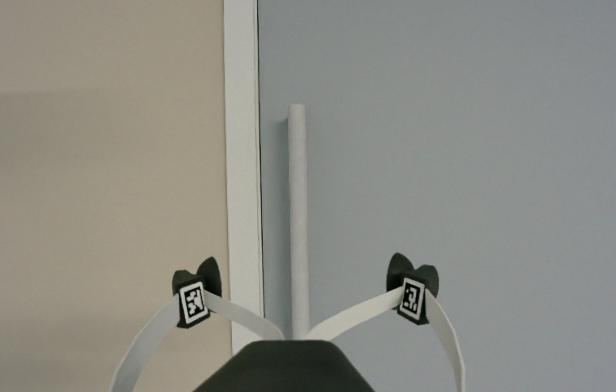

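Request:
move(blocking=false, r2={"base":{"translate_m":0.27, "strafe_m":0.01}, "contact_limits":{"translate_m":0.2}}, cameras=[])

Request:
wait(seconds=4, cameras=["r2_wrist_camera","r2_head_camera"])

Scene clock: 254.30 s.
move: r2 moving
r1: as last shown
r1.turned_by_imu: -0.001
r1.lidar_m: 1.11 1.17 1.56 2.40 2.34 1.77 1.73 1.83 2.39 2.29 1.43 1.15
r1.motor_effort: lift_m=+24(24) arm_m=-4(4) wheel_0=-2(3) wheel_1=-1(1) wheel_2=+0(0)
r1.servo_current: wrist_yaw_rad=78(78) wrist_pitch_rad=39(52) wrist_roll_rad=39(52) gripper_m=39(46)
r1.wrist_depth_mm: - 137 - - - - - / - 137 - - - - - / 110 138 205 - - - - / 124 139 238 - - - - / - - - - - - - / - - 190 - 187 - - / - 140 - 136 - - -
r2.base_odometry: x=-1.231 y=-3.338 heading=-2.137
r2.turned_by_wheels: +0.000
r2.turned_by_imu: +0.002
r2.base_tilt: forward=-0.7 right=+0.1
r2.lidar_m: 0.84 0.96 1.31 1.87 1.93 2.60 1.52 1.19 2.98 2.87 1.38 0.97
r2.base_status: translate_m moving; strafe_m moving
r2.joint_positions: lift_m=+0.950 arm_m=+0.000 wrist_yaw_rad=+0.003 wrist_pitch_rad=+0.002 wrist_roll_rad=+0.000 gripper_m=+0.100
r2.joint_status: not commanded
r2.measured_speeds: translate_m=+0.120 strafe_m=+0.005 rotate_rad=+0.003 lift_m=+0.000 arm_m=+0.000 wrist_yaw_rad=+0.000 wrist_pitch_rad=+0.000 wrist_roll_rad=+0.000
r2.motor_effort: lift_m=+20(21) arm_m=-4(4) wheel_0=+3(10) wheel_1=+8(10) wheel_2=-12(13)
r2.servo_current: wrist_yaw_rad=46(52) wrist_pitch_rad=39(46) wrist_roll_rad=52(52) gripper_m=46(52)
r2.contact_limits: translate_m 0.2
r2.hand_pose: x=+0.4595 y=-0.0867 z=+1.1276 quat_wxyz=(+1.000, +0.000, +0.001, +0.001) (m; r2's base frame)
r2.wrist_depth_mm: - - - - - - - / - - - - - - - / - - - - - - - / - - 699 699 - - - / - - 691 707 - - - / - - 190 627 185 - - / - - - - - - -
pictures: none
No camera images: "cameras" was empty.

Scene clock: 256.17 s.
earlier move: r2 done
r1.base_odometry: x=+0.572 y=+1.545 heading=+2.970
r1.turned_by_wheels: +0.000
r1.turned_by_imu: +0.000
r1.base_tilt: forward=-1.6 right=+1.3
r1.lidar_m: 1.11 1.17 1.59 2.38 2.34 1.78 1.74 1.84 2.38 2.31 1.44 1.13
r1.base_status: not commanded
r1.joint_positions: lift_m=+0.900 arm_m=+0.000 wrist_yaw_rad=+3.089 wrist_pitch_rad=+0.002 wrist_roll_rad=+0.000 gripper_m=+0.056
r1.joint_status: not commanded
r1.measured_speeds: all 0
r1.motor_effort: lift_m=+24(24) arm_m=-4(4) wheel_0=-2(3) wheel_1=-1(1) wheel_2=+0(1)
r1.servo_current: wrist_yaw_rad=59(78) wrist_pitch_rad=39(52) wrist_roll_rad=59(65) gripper_m=46(46)
r1.hand_pose: x=-0.1125 y=+0.1024 z=+1.0771 quat_wxyz=(+0.026, -0.001, +0.000, +1.000) (m; r1's base frame)
r1.wrist_depth_mm: - 137 - - - - - / - 138 - - - - - / 110 138 204 - - - - / 124 139 237 - - - - / - - - - - - - / - - 190 - 186 - - / - 140 - 137 - - -
r2.base_odometry: x=-1.352 y=-3.544 heading=-2.137
r2.turned_by_wheels: +0.000
r2.turned_by_imu: +0.000
r2.base_tilt: forward=-0.7 right=+0.0
r2.lidar_m: 0.60 0.70 0.92 1.83 1.92 2.62 1.65 1.41 3.00 2.86 0.98 0.71
r2.base_status: done
r2.joint_positions: lift_m=+0.950 arm_m=+0.000 wrist_yaw_rad=+0.003 wrist_pitch_rad=+0.002 wrist_roll_rad=+0.000 gripper_m=+0.100
r2.joint_status: not commanded
r2.measured_speeds: all 0
r2.motor_effort: lift_m=+20(21) arm_m=-4(4) wheel_0=+2(10) wheel_1=+4(10) wheel_2=-3(13)
r2.servo_current: wrist_yaw_rad=46(59) wrist_pitch_rad=39(52) wrist_roll_rad=52(65) gripper_m=52(52)
r2.contact_limits: translate_m 0.2
r2.hand_pose: x=+0.4595 y=-0.0867 z=+1.1276 quat_wxyz=(+1.000, +0.000, +0.001, +0.001) (m; r2's base frame)
r2.wrist_depth_mm: 455 455 442 - - - - / 459 459 445 377 - - - / 459 459 449 377 - - - / 462 462 449 377 - - - / 469 459 452 387 - - - / 473 466 195 384 186 - - / 473 473 462 - - - -
wait: 1.87 of 4 s (r2 has come to rest)
pictures: r2_head_camera, r2_wrist_camera
Images, in order (width x height): r2_head_camera 420x560, r2_wrist_camera 616x392.

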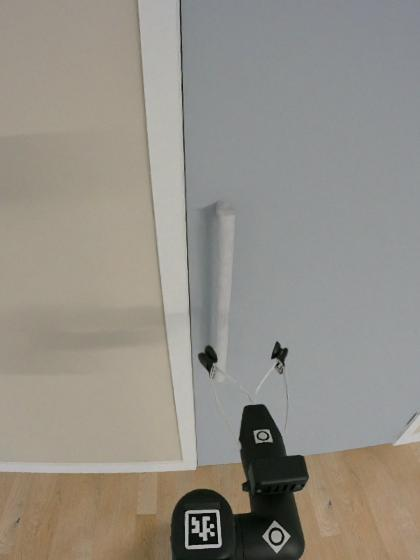

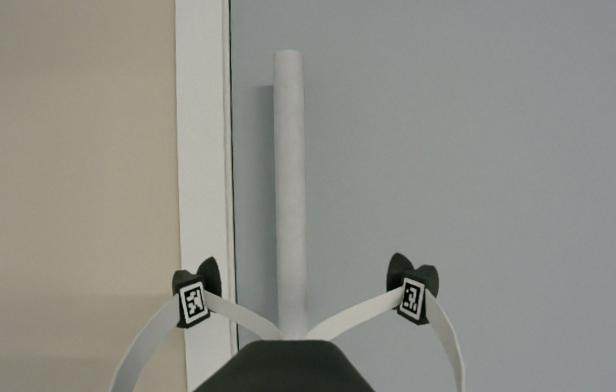

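Request:
move(blocking=false, r2={"base":{"translate_m":0.11, "strafe_m":0.018}, "contact_limits":{"translate_m":0.2}}, cameras=[])

Request:
wait(seconds=3, cameras=["r2_wrist_camera","r2_head_camera"])

Scene clock: 264.17 s.
move: r2 moving
r1: as last shown
r1.lidar_m: 1.11 1.18 1.58 2.39 2.33 1.76 1.74 1.83 2.40 2.31 1.43 1.13
r1.motor_effort: lift_m=+24(24) arm_m=-4(4) wheel_0=-2(2) wheel_1=-1(2) wheel_2=+0(0)
r1.servo_current: wrist_yaw_rad=46(72) wrist_pitch_rad=39(46) wrist_roll_rad=33(65) gripper_m=46(52)
r1.wrist_depth_mm: - 137 - - - - - / - 138 - - - - - / 110 138 205 - - - - / 124 140 237 - - - - / - - - - - - - / - - 190 - 187 - - / - 141 - 137 - - -
r2.base_odometry: x=-1.364 y=-3.574 heading=-2.137
r2.turned_by_wheels: +0.000
r2.turned_by_imu: +0.001
r2.base_tilt: forward=-0.7 right=+0.1
r2.lidar_m: 0.59 0.67 0.94 1.86 1.93 2.58 1.71 1.42 3.03 2.83 0.97 0.67
r2.base_status: translate_m moving; strafe_m moving
r2.joint_positions: lift_m=+0.950 arm_m=+0.000 wrist_yaw_rad=+0.003 wrist_pitch_rad=+0.002 wrist_roll_rad=+0.000 gripper_m=+0.100
r2.joint_status: not commanded
r2.measured_speeds: translate_m=+0.121 strafe_m=+0.020 rotate_rad=-0.006 lift_m=+0.000 arm_m=+0.000 wrist_yaw_rad=+0.000 wrist_pitch_rad=+0.000 wrist_roll_rad=+0.000
r2.motor_effort: lift_m=+21(21) arm_m=-4(4) wheel_0=+7(9) wheel_1=+8(10) wheel_2=-12(12)
r2.servo_current: wrist_yaw_rad=52(59) wrist_pitch_rad=39(39) wrist_roll_rad=52(52) gripper_m=52(59)
r2.contact_limits: translate_m 0.2
r2.hand_pose: x=+0.4595 y=-0.0867 z=+1.1276 quat_wxyz=(+1.000, +0.000, +0.001, +0.001) (m; r2's base frame)
r2.wrist_depth_mm: 430 433 415 - - - - / 430 433 418 - - - - / 436 433 424 353 - - - / 436 436 421 357 - - - / 442 439 424 357 - - - / 442 442 196 357 185 - - / 449 445 433 - - - -
pictures: none
No camera images: "cameras" was empty.

Scene clock: 265.30 s.
earlier move: r2 done
r1.base_odometry: x=+0.572 y=+1.545 heading=+2.970
r1.turned_by_wheels: +0.000
r1.turned_by_imu: +0.000
r1.base_tilt: forward=-1.6 right=+1.3
r1.lidar_m: 1.12 1.19 1.56 2.38 2.36 1.78 1.72 1.84 2.39 2.31 1.40 1.11
r1.base_status: not commanded
r1.joint_positions: lift_m=+0.900 arm_m=+0.000 wrist_yaw_rad=+3.089 wrist_pitch_rad=+0.002 wrist_roll_rad=+0.000 gripper_m=+0.056
r1.joint_status: not commanded
r1.measured_speeds: all 0
r1.motor_effort: lift_m=+24(24) arm_m=-4(4) wheel_0=-2(3) wheel_1=-1(2) wheel_2=+0(0)
r1.servo_current: wrist_yaw_rad=46(72) wrist_pitch_rad=46(52) wrist_roll_rad=46(72) gripper_m=39(52)
r1.hand_pose: x=-0.1125 y=+0.1024 z=+1.0771 quat_wxyz=(+0.026, -0.001, +0.000, +1.000) (m; r1's base frame)
r1.wrist_depth_mm: - 137 - - - - - / - 137 - - - - - / 110 138 205 - - - - / 124 139 237 - - - - / - - - - - - - / - - 190 - 187 - - / - 141 - 137 - - -
r2.base_odometry: x=-1.396 y=-3.647 heading=-2.137
r2.turned_by_wheels: +0.000
r2.turned_by_imu: +0.000
r2.base_tilt: forward=-0.7 right=+0.1
r2.lidar_m: 0.50 0.56 0.81 1.83 1.90 2.59 1.73 1.49 3.04 2.52 0.89 0.60
r2.base_status: done
r2.joint_positions: lift_m=+0.950 arm_m=+0.000 wrist_yaw_rad=+0.003 wrist_pitch_rad=+0.002 wrist_roll_rad=+0.000 gripper_m=+0.100
r2.joint_status: not commanded
r2.measured_speeds: all 0
r2.motor_effort: lift_m=+20(21) arm_m=-4(4) wheel_0=+1(9) wheel_1=+3(10) wheel_2=-5(14)
r2.servo_current: wrist_yaw_rad=46(59) wrist_pitch_rad=39(46) wrist_roll_rad=52(65) gripper_m=52(59)
r2.contact_limits: translate_m 0.2
r2.hand_pose: x=+0.4595 y=-0.0867 z=+1.1276 quat_wxyz=(+1.000, +0.000, +0.001, +0.001) (m; r2's base frame)
r2.wrist_depth_mm: 347 349 345 347 342 343 342 / 353 349 347 347 347 343 343 / 351 351 349 282 349 345 345 / 355 351 351 279 351 347 347 / 359 351 355 282 351 347 349 / 355 357 197 281 196 353 351 / 359 359 345 - 355 353 355
wait: 1.13 of 3 s (r2 has come to rest)
pictures: r2_head_camera, r2_wrist_camera
Images, in order (width x height): r2_head_camera 420x560, r2_wrist_camera 616x392.

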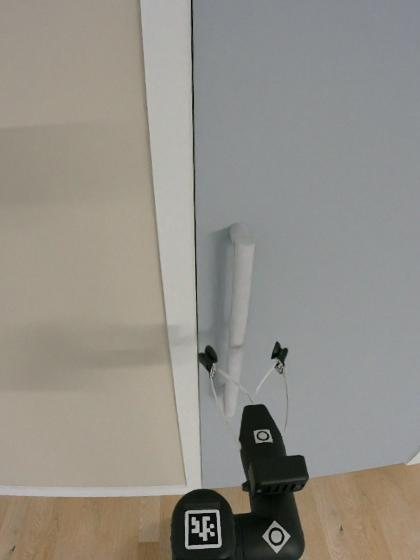

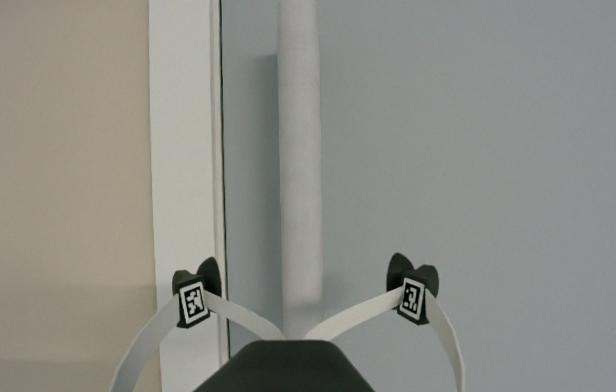

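Request:
move(blocking=false, r2={"base":{"translate_m":0.035}, "contact_limits":{"translate_m":0.1},"pace":"slow"}, cameras=[])

Request:
wait(seconds=1.5, cameras=[])

Request:
move(blocking=false, r2={"joints":{"gripper_m":-0.01}}, cameras=[])

Request:
wait(seconds=2, cameras=["r2_wrist_camera"])

Scene clock: 270.73 s.
move: r2 moving
r1: as last shown
r1.base_tilt: forward=-1.6 right=+1.2
r1.lidar_m: 1.10 1.17 1.59 2.40 2.35 1.77 1.73 1.84 2.39 2.31 1.41 1.13
r1.motor_effort: lift_m=+24(24) arm_m=-4(4) wheel_0=-2(3) wheel_1=-1(1) wheel_2=+0(0)
r1.servo_current: wrist_yaw_rad=52(72) wrist_pitch_rad=39(46) wrist_roll_rad=46(59) gripper_m=33(46)
r1.wrist_depth_mm: - 137 - - - - - / - 137 - - - - - / 110 138 204 - - - - / 125 139 236 - - - - / - - - - - - - / - - 190 - 188 - - / - 140 - 137 - - -
r2.base_odometry: x=-1.402 y=-3.657 heading=-2.137
r2.turned_by_wheels: +0.000
r2.turned_by_imu: +0.001
r2.base_tilt: forward=-0.7 right=+0.1
r2.lidar_m: 0.49 0.55 0.81 1.86 1.94 2.62 1.75 1.55 3.02 2.45 0.81 0.60
r2.base_status: translate_m moving
r2.joint_positions: lift_m=+0.950 arm_m=+0.000 wrist_yaw_rad=+0.003 wrist_pitch_rad=+0.002 wrist_roll_rad=+0.000 gripper_m=+0.100
r2.joint_status: not commanded
r2.measured_speeds: translate_m=+0.048 strafe_m=+0.000 rotate_rad=+0.000 lift_m=+0.000 arm_m=+0.000 wrist_yaw_rad=+0.000 wrist_pitch_rad=+0.000 wrist_roll_rad=+0.000
r2.motor_effort: lift_m=+21(21) arm_m=-4(4) wheel_0=+9(10) wheel_1=+4(7) wheel_2=-8(11)
r2.servo_current: wrist_yaw_rad=46(59) wrist_pitch_rad=33(39) wrist_roll_rad=52(52) gripper_m=52(52)
r2.contact_limits: translate_m 0.1
r2.hand_pose: x=+0.4595 y=-0.0867 z=+1.1276 quat_wxyz=(+1.000, +0.000, +0.001, +0.001) (m; r2's base frame)
r2.wrist_depth_mm: 338 338 336 334 330 332 330 / 342 340 336 336 336 334 334 / 342 340 340 268 336 338 336 / 345 342 342 268 338 338 338 / 345 345 342 268 340 338 340 / 347 345 197 268 197 342 342 / 351 347 336 - 343 343 342
pictures: none
No camera images: "cameras" was empty.

Scene clock: 271.70 s.
earlier move: r2 done
r1.base_odometry: x=+0.572 y=+1.545 heading=+2.970
r1.turned_by_wheels: +0.000
r1.turned_by_imu: +0.000
r1.base_tilt: forward=-1.6 right=+1.2
r1.lidar_m: 1.11 1.16 1.57 2.39 2.33 1.79 1.73 1.82 2.39 2.31 1.43 1.14
r1.base_status: not commanded
r1.joint_positions: lift_m=+0.900 arm_m=+0.000 wrist_yaw_rad=+3.089 wrist_pitch_rad=+0.002 wrist_roll_rad=+0.000 gripper_m=+0.056
r1.joint_status: not commanded
r1.measured_speeds: all 0
r1.motor_effort: lift_m=+24(24) arm_m=-4(4) wheel_0=-2(3) wheel_1=-1(1) wheel_2=+0(0)
r1.servo_current: wrist_yaw_rad=46(72) wrist_pitch_rad=46(52) wrist_roll_rad=59(78) gripper_m=39(46)
r1.hand_pose: x=-0.1125 y=+0.1024 z=+1.0771 quat_wxyz=(+0.026, -0.001, +0.000, +1.000) (m; r1's base frame)
r1.wrist_depth_mm: - 137 - - - - - / - 137 - - - - - / 110 138 204 - - - - / 124 139 236 - - - - / - - - - - - - / - - 190 - 188 - - / - 141 - 137 - - -
r2.base_odometry: x=-1.414 y=-3.676 heading=-2.137
r2.turned_by_wheels: +0.000
r2.turned_by_imu: +0.000
r2.base_tilt: forward=-0.6 right=+0.1
r2.lidar_m: 0.45 0.56 0.75 1.84 1.92 2.59 1.72 1.57 3.05 2.33 0.80 0.57
r2.base_status: done
r2.joint_positions: lift_m=+0.950 arm_m=+0.000 wrist_yaw_rad=+0.003 wrist_pitch_rad=+0.002 wrist_roll_rad=+0.000 gripper_m=+0.100
r2.joint_status: not commanded
r2.measured_speeds: all 0
r2.motor_effort: lift_m=+21(21) arm_m=-4(4) wheel_0=+5(10) wheel_1=+4(7) wheel_2=-5(11)
r2.servo_current: wrist_yaw_rad=46(59) wrist_pitch_rad=39(46) wrist_roll_rad=39(65) gripper_m=39(52)
r2.contact_limits: translate_m 0.1
r2.hand_pose: x=+0.4595 y=-0.0867 z=+1.1276 quat_wxyz=(+1.000, +0.000, +0.001, +0.001) (m; r2's base frame)
r2.wrist_depth_mm: 314 300 310 310 309 310 307 / 315 303 314 236 314 309 310 / 319 315 317 247 314 312 310 / 320 317 315 246 315 315 314 / 322 319 319 245 317 315 315 / 324 324 196 243 195 317 317 / 324 324 310 - 320 320 319
wait: 0.97 of 1.5 s (r2 has come to rest)
pictures: none
No camera images: "cameras" was empty.

Scene clock: 272.20 s.
move: r2 moving
r1: as last shown
r1.lidar_m: 1.11 1.18 1.61 2.39 2.36 1.79 1.73 1.84 2.37 2.31 1.41 1.14
r1.servo_current: wrist_yaw_rad=72(72) wrist_pitch_rad=39(46) wrist_roll_rad=46(59) gripper_m=39(46)
r1.wrist_depth_mm: - 137 - - - - - / - 137 - - - - - / 110 138 205 - - - - / 124 139 237 - - - - / - - - - - - - / - - 190 - 188 - - / - 140 - 137 - - -
r2.base_odometry: x=-1.414 y=-3.676 heading=-2.137
r2.turned_by_wheels: +0.000
r2.turned_by_imu: +0.000
r2.base_tilt: forward=-0.7 right=+0.1
r2.lidar_m: 0.45 0.55 0.77 1.85 1.92 2.58 1.72 1.56 3.03 2.38 0.80 0.57
r2.base_status: not commanded
r2.joint_positions: lift_m=+0.950 arm_m=+0.000 wrist_yaw_rad=+0.003 wrist_pitch_rad=+0.002 wrist_roll_rad=+0.000 gripper_m=+0.083
r2.joint_status: gripper_m moving
r2.measured_speeds: all 0
r2.motor_effort: lift_m=+21(21) arm_m=-4(4) wheel_0=+5(5) wheel_1=+4(4) wheel_2=-6(6)
r2.servo_current: wrist_yaw_rad=46(52) wrist_pitch_rad=39(46) wrist_roll_rad=59(59) gripper_m=124(124)
r2.contact_limits: translate_m 0.1
r2.hand_pose: x=+0.4595 y=-0.0867 z=+1.1276 quat_wxyz=(+1.000, +0.000, +0.001, +0.001) (m; r2's base frame)
r2.wrist_depth_mm: 314 301 312 310 309 307 307 / 317 301 314 235 312 309 309 / 317 317 315 247 314 314 310 / 319 320 317 246 315 314 312 / 322 320 317 245 317 315 315 / 325 324 196 243 192 319 319 / 325 325 312 - 320 319 320
pictures: none
No camera images: "cameras" was empty.

Scene clock: 273.57 s.
earlier move: r2 done
r1.base_odometry: x=+0.572 y=+1.545 heading=+2.970
r1.turned_by_wheels: +0.000
r1.turned_by_imu: +0.000
r1.base_tilt: forward=-1.6 right=+1.3
r1.lidar_m: 1.10 1.17 1.56 2.39 2.36 1.77 1.72 1.84 2.37 2.31 1.43 1.12
r1.base_status: not commanded
r1.joint_positions: lift_m=+0.900 arm_m=+0.000 wrist_yaw_rad=+3.089 wrist_pitch_rad=+0.002 wrist_roll_rad=+0.000 gripper_m=+0.056
r1.joint_status: not commanded
r1.measured_speeds: all 0
r1.motor_effort: lift_m=+24(24) arm_m=-4(4) wheel_0=-2(3) wheel_1=-1(1) wheel_2=+0(0)
r1.servo_current: wrist_yaw_rad=39(72) wrist_pitch_rad=52(52) wrist_roll_rad=33(65) gripper_m=39(46)
r1.hand_pose: x=-0.1125 y=+0.1024 z=+1.0771 quat_wxyz=(+0.026, -0.001, +0.000, +1.000) (m; r1's base frame)
r1.wrist_depth_mm: - 137 - - - - - / - 137 - - - - - / 110 138 204 - - - - / 124 139 238 - - - - / - - - - - - - / - - 190 - 188 - - / - 140 - 137 - - -
r2.base_odometry: x=-1.414 y=-3.676 heading=-2.137
r2.turned_by_wheels: +0.000
r2.turned_by_imu: +0.000
r2.base_tilt: forward=-0.7 right=+0.1
r2.lidar_m: 0.47 0.55 0.77 1.85 1.90 2.60 1.76 1.53 3.05 2.33 0.77 0.56
r2.base_status: not commanded
r2.joint_positions: lift_m=+0.950 arm_m=+0.000 wrist_yaw_rad=+0.002 wrist_pitch_rad=+0.002 wrist_roll_rad=+0.000 gripper_m=-0.009
r2.joint_status: all done
r2.measured_speeds: all 0
r2.motor_effort: lift_m=+20(21) arm_m=-4(4) wheel_0=+4(5) wheel_1=+3(4) wheel_2=-4(6)
r2.servo_current: wrist_yaw_rad=46(65) wrist_pitch_rad=39(46) wrist_roll_rad=52(59) gripper_m=78(156)
r2.contact_limits: translate_m 0.1
r2.hand_pose: x=+0.4595 y=-0.0868 z=+1.1276 quat_wxyz=(+1.000, +0.000, +0.001, +0.001) (m; r2's base frame)
r2.wrist_depth_mm: 314 300 312 239 312 309 309 / 315 301 315 242 314 312 312 / 317 304 315 246 315 312 312 / 319 304 319 319 317 317 317 / 322 320 319 239 319 317 319 / 320 320 187 203 181 320 320 / 325 325 319 - 322 320 322
wait: 1.37 of 2 s (r2 has come to rest)
pictures: r2_wrist_camera
Images, in order (width x height): r2_wrist_camera 616x392.

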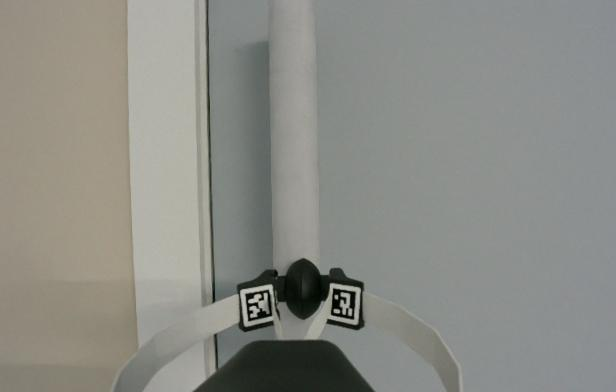

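Request:
move(blocking=false, r2={"joints":{"gripper_m":0.1}}, cameras=[])

Request:
wait(seconds=1.5, cameras=[])

Request:
move(blocking=false, r2={"base":{"translate_m":0.07,"strafe_m":0.01}, "contact_limits":{"translate_m":0.1},"pace":"slow"}, cameras=[])

Request:
wait(seconds=2, cameras=["r2_wrist_camera"])

Request:
move(blocking=false, r2={"joints":{"gripper_m":-0.02}}, cameras=[])

Request:
wait(seconds=2, cameras=["r2_wrist_camera"])

Scene clock: 283.80 s.
move: r2 moving
r1: as last shown
r1.turned_by_imu: -0.001
r1.lidar_m: 1.11 1.18 1.59 2.39 2.35 1.80 1.73 1.85 2.37 2.31 1.41 1.13
r1.servo_current: wrist_yaw_rad=46(65) wrist_pitch_rad=39(52) wrist_roll_rad=46(59) gripper_m=33(46)
r1.wrist_depth_mm: - 137 - - - - - / - 137 - - - - - / 110 138 204 - - - - / 124 139 237 - - - - / - - - - - - - / - - 191 - 187 - - / - 140 - 137 - - -
r2.base_odometry: x=-1.414 y=-3.676 heading=-2.137
r2.turned_by_wheels: +0.000
r2.turned_by_imu: +0.001
r2.base_tilt: forward=-0.7 right=+0.1
r2.lidar_m: 0.49 0.53 0.76 1.85 1.91 2.60 1.73 1.55 3.04 2.37 0.82 0.57
r2.base_status: not commanded
r2.joint_positions: lift_m=+0.950 arm_m=+0.000 wrist_yaw_rad=+0.001 wrist_pitch_rad=+0.002 wrist_roll_rad=+0.000 gripper_m=+0.013
r2.joint_status: gripper_m moving
r2.measured_speeds: translate_m=+0.000 strafe_m=+0.000 rotate_rad=+0.000 lift_m=+0.000 arm_m=+0.000 wrist_yaw_rad=-0.019 wrist_pitch_rad=+0.000 wrist_roll_rad=+0.000
r2.motor_effort: lift_m=+20(21) arm_m=-4(4) wheel_0=+4(4) wheel_1=+3(3) wheel_2=-4(4)
r2.servo_current: wrist_yaw_rad=52(59) wrist_pitch_rad=33(46) wrist_roll_rad=39(59) gripper_m=91(91)
r2.contact_limits: translate_m 0.1
r2.hand_pose: x=+0.4594 y=-0.0871 z=+1.1276 quat_wxyz=(+1.000, +0.000, +0.001, +0.001) (m; r2's base frame)
r2.wrist_depth_mm: 315 301 312 239 312 315 312 / 314 303 315 240 312 315 312 / 317 304 315 241 315 315 315 / 317 306 319 240 317 317 315 / 319 309 319 241 320 319 320 / 324 320 190 195 184 320 320 / 324 324 324 - 322 324 324
pictures: none
No camera images: "cameras" was empty.

Scene clock: 285.17 s.
earlier move: r2 done
r1.base_odometry: x=+0.572 y=+1.545 heading=+2.970
r1.turned_by_wheels: +0.000
r1.turned_by_imu: +0.000
r1.base_tilt: forward=-1.6 right=+1.3
r1.lidar_m: 1.11 1.18 1.59 2.38 2.33 1.77 1.72 1.84 2.37 2.30 1.44 1.13
r1.base_status: not commanded
r1.joint_positions: lift_m=+0.900 arm_m=+0.000 wrist_yaw_rad=+3.089 wrist_pitch_rad=+0.002 wrist_roll_rad=+0.000 gripper_m=+0.056
r1.joint_status: not commanded
r1.measured_speeds: all 0
r1.motor_effort: lift_m=+24(24) arm_m=-4(4) wheel_0=-2(3) wheel_1=-1(1) wheel_2=+0(0)
r1.servo_current: wrist_yaw_rad=59(65) wrist_pitch_rad=46(52) wrist_roll_rad=39(59) gripper_m=46(46)
r1.hand_pose: x=-0.1125 y=+0.1024 z=+1.0771 quat_wxyz=(+0.026, -0.001, +0.000, +1.000) (m; r1's base frame)
r1.wrist_depth_mm: - 137 - - - - - / - 137 - - - - - / 110 138 205 - - - - / 124 139 237 - - - - / - - - - - - - / - - 190 - 187 - - / - 140 - 137 - - -
r2.base_odometry: x=-1.414 y=-3.676 heading=-2.137
r2.turned_by_wheels: +0.000
r2.turned_by_imu: +0.000
r2.base_tilt: forward=-0.7 right=+0.1
r2.lidar_m: 0.46 0.55 0.74 1.83 1.91 2.56 1.72 1.54 3.02 2.36 0.79 0.56
r2.base_status: not commanded
r2.joint_positions: lift_m=+0.950 arm_m=+0.000 wrist_yaw_rad=-0.005 wrist_pitch_rad=+0.002 wrist_roll_rad=+0.000 gripper_m=+0.100
r2.joint_status: all done
r2.measured_speeds: all 0
r2.motor_effort: lift_m=+21(21) arm_m=-4(4) wheel_0=+2(4) wheel_1=+3(3) wheel_2=-3(4)
r2.servo_current: wrist_yaw_rad=46(65) wrist_pitch_rad=46(46) wrist_roll_rad=46(65) gripper_m=46(111)
r2.contact_limits: translate_m 0.1
r2.hand_pose: x=+0.4589 y=-0.0888 z=+1.1276 quat_wxyz=(+1.000, +0.000, +0.001, -0.002) (m; r2's base frame)
r2.wrist_depth_mm: 310 300 314 314 315 317 317 / 314 301 315 315 317 319 320 / 314 304 315 317 319 320 320 / 315 306 319 240 322 320 322 / 315 307 320 254 324 324 324 / 322 307 194 242 190 327 327 / 322 310 324 - 325 325 329
wait: 1.37 of 1.5 s (r2 has come to rest)
pictures: none
No camera images: "cameras" was empty.

Scene clock: 285.67 s.
move: r2 moving
r1: as last shown
r1.base_tilt: forward=-1.5 right=+1.3
r1.lidar_m: 1.11 1.18 1.60 2.40 2.38 1.78 1.74 1.84 2.36 2.29 1.41 1.15
r1.motor_effort: lift_m=+24(24) arm_m=-4(4) wheel_0=-2(3) wheel_1=-1(1) wheel_2=+0(1)
r1.servo_current: wrist_yaw_rad=33(59) wrist_pitch_rad=39(46) wrist_roll_rad=46(65) gripper_m=46(46)
r1.wrist_depth_mm: - 137 - - - - - / - 137 - - - - - / 110 138 205 - - - - / 124 139 237 - - - - / - - - - - - - / - - 190 - 187 - - / - 141 - 136 - - -
r2.base_odometry: x=-1.419 y=-3.687 heading=-2.137
r2.turned_by_wheels: +0.000
r2.turned_by_imu: +0.000
r2.base_tilt: forward=-0.8 right=+0.1
r2.lidar_m: 0.46 0.53 0.74 1.83 1.93 2.59 1.77 1.55 3.04 2.32 0.78 0.55
r2.base_status: translate_m moving; strafe_m moving
r2.joint_positions: lift_m=+0.950 arm_m=+0.000 wrist_yaw_rad=-0.005 wrist_pitch_rad=+0.002 wrist_roll_rad=+0.000 gripper_m=+0.100
r2.joint_status: not commanded
r2.measured_speeds: translate_m=+0.049 strafe_m=+0.006 rotate_rad=-0.002 lift_m=+0.000 arm_m=+0.000 wrist_yaw_rad=+0.000 wrist_pitch_rad=+0.000 wrist_roll_rad=+0.000
r2.motor_effort: lift_m=+21(21) arm_m=+1(4) wheel_0=+5(9) wheel_1=+7(8) wheel_2=-19(19)
r2.servo_current: wrist_yaw_rad=46(59) wrist_pitch_rad=39(46) wrist_roll_rad=52(52) gripper_m=52(52)
r2.contact_limits: translate_m 0.1
r2.hand_pose: x=+0.4588 y=-0.0888 z=+1.1276 quat_wxyz=(+1.000, +0.000, +0.001, -0.002) (m; r2's base frame)
r2.wrist_depth_mm: 301 290 304 228 306 307 307 / 303 294 307 306 307 307 309 / 307 294 307 238 309 310 312 / 307 297 310 238 310 312 312 / 309 297 312 239 314 312 314 / 310 298 193 230 192 315 315 / 312 301 315 - 317 317 320
pictures: none
No camera images: "cameras" was empty.

Scene clock: 286.70 s.
earlier move: r2 contact_stop
r1.base_odometry: x=+0.572 y=+1.545 heading=+2.970
r1.turned_by_wheels: +0.000
r1.turned_by_imu: +0.000
r1.base_tilt: forward=-1.6 right=+1.3
r1.lidar_m: 1.10 1.16 1.57 2.40 2.35 1.79 1.73 1.83 2.38 2.31 1.42 1.12
r1.base_status: not commanded
r1.joint_positions: lift_m=+0.900 arm_m=+0.000 wrist_yaw_rad=+3.089 wrist_pitch_rad=+0.002 wrist_roll_rad=+0.000 gripper_m=+0.056
r1.joint_status: not commanded
r1.measured_speeds: all 0
r1.motor_effort: lift_m=+24(24) arm_m=-4(4) wheel_0=-3(3) wheel_1=-1(1) wheel_2=+0(1)
r1.servo_current: wrist_yaw_rad=46(65) wrist_pitch_rad=33(52) wrist_roll_rad=39(65) gripper_m=39(52)
r1.hand_pose: x=-0.1125 y=+0.1024 z=+1.0771 quat_wxyz=(+0.026, -0.001, +0.000, +1.000) (m; r1's base frame)
r1.wrist_depth_mm: - 137 - - - - - / - 138 - - - - - / 110 138 204 - - - - / 124 139 237 - - - - / - - - - - - - / - - 190 - 187 - - / - 140 - 136 - - -
r2.base_odometry: x=-1.410 y=-3.675 heading=-2.193
r2.turned_by_wheels: -0.056
r2.turned_by_imu: -0.053
r2.base_tilt: forward=-0.7 right=+0.0
r2.lidar_m: 0.47 0.55 0.72 1.69 1.88 2.46 1.94 1.54 3.10 2.91 0.85 0.59
r2.base_status: translate_m contact_stop (by the wheels' count: -0.003 of +0.070); strafe_m contact_stop (by the wheels' count: +0.003 of +0.010)
r2.joint_positions: lift_m=+0.950 arm_m=+0.000 wrist_yaw_rad=-0.002 wrist_pitch_rad=+0.002 wrist_roll_rad=+0.000 gripper_m=+0.100
r2.joint_status: not commanded
r2.measured_speeds: all 0
r2.on_its_own: the wheels are slack since a contact_stop
r2.motor_effort: lift_m=+21(21) arm_m=+4(5) wheel_0=+0(9) wheel_1=+0(8) wheel_2=+0(20)
r2.servo_current: wrist_yaw_rad=59(59) wrist_pitch_rad=39(46) wrist_roll_rad=46(59) gripper_m=52(52)
r2.contact_limits: translate_m 0.1
r2.hand_pose: x=+0.4590 y=-0.0881 z=+1.1276 quat_wxyz=(+1.000, +0.000, +0.001, -0.001) (m; r2's base frame)
r2.wrist_depth_mm: 310 301 317 322 325 330 332 / 314 304 320 324 327 329 334 / 312 306 322 325 329 334 336 / 317 307 324 327 330 336 338 / 319 309 325 329 334 338 342 / 320 310 197 330 196 340 345 / 320 312 329 - 338 342 343
wait: 1.03 of 2 s (r2 has come to rest)
pictures: r2_wrist_camera
Images, in order (width x height): r2_wrist_camera 616x392.

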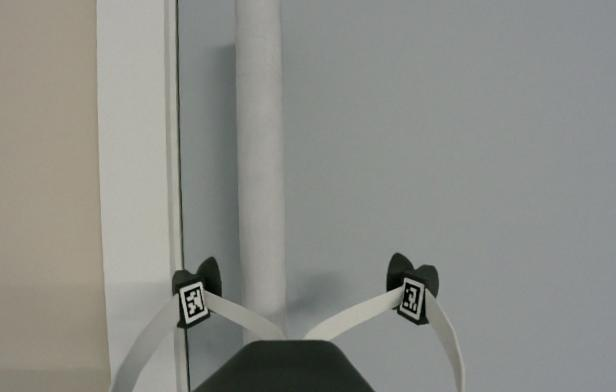

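not run: a stop that you did not command came earlier in this reply.

not run: a stop that you did not command came earlier in this reply.


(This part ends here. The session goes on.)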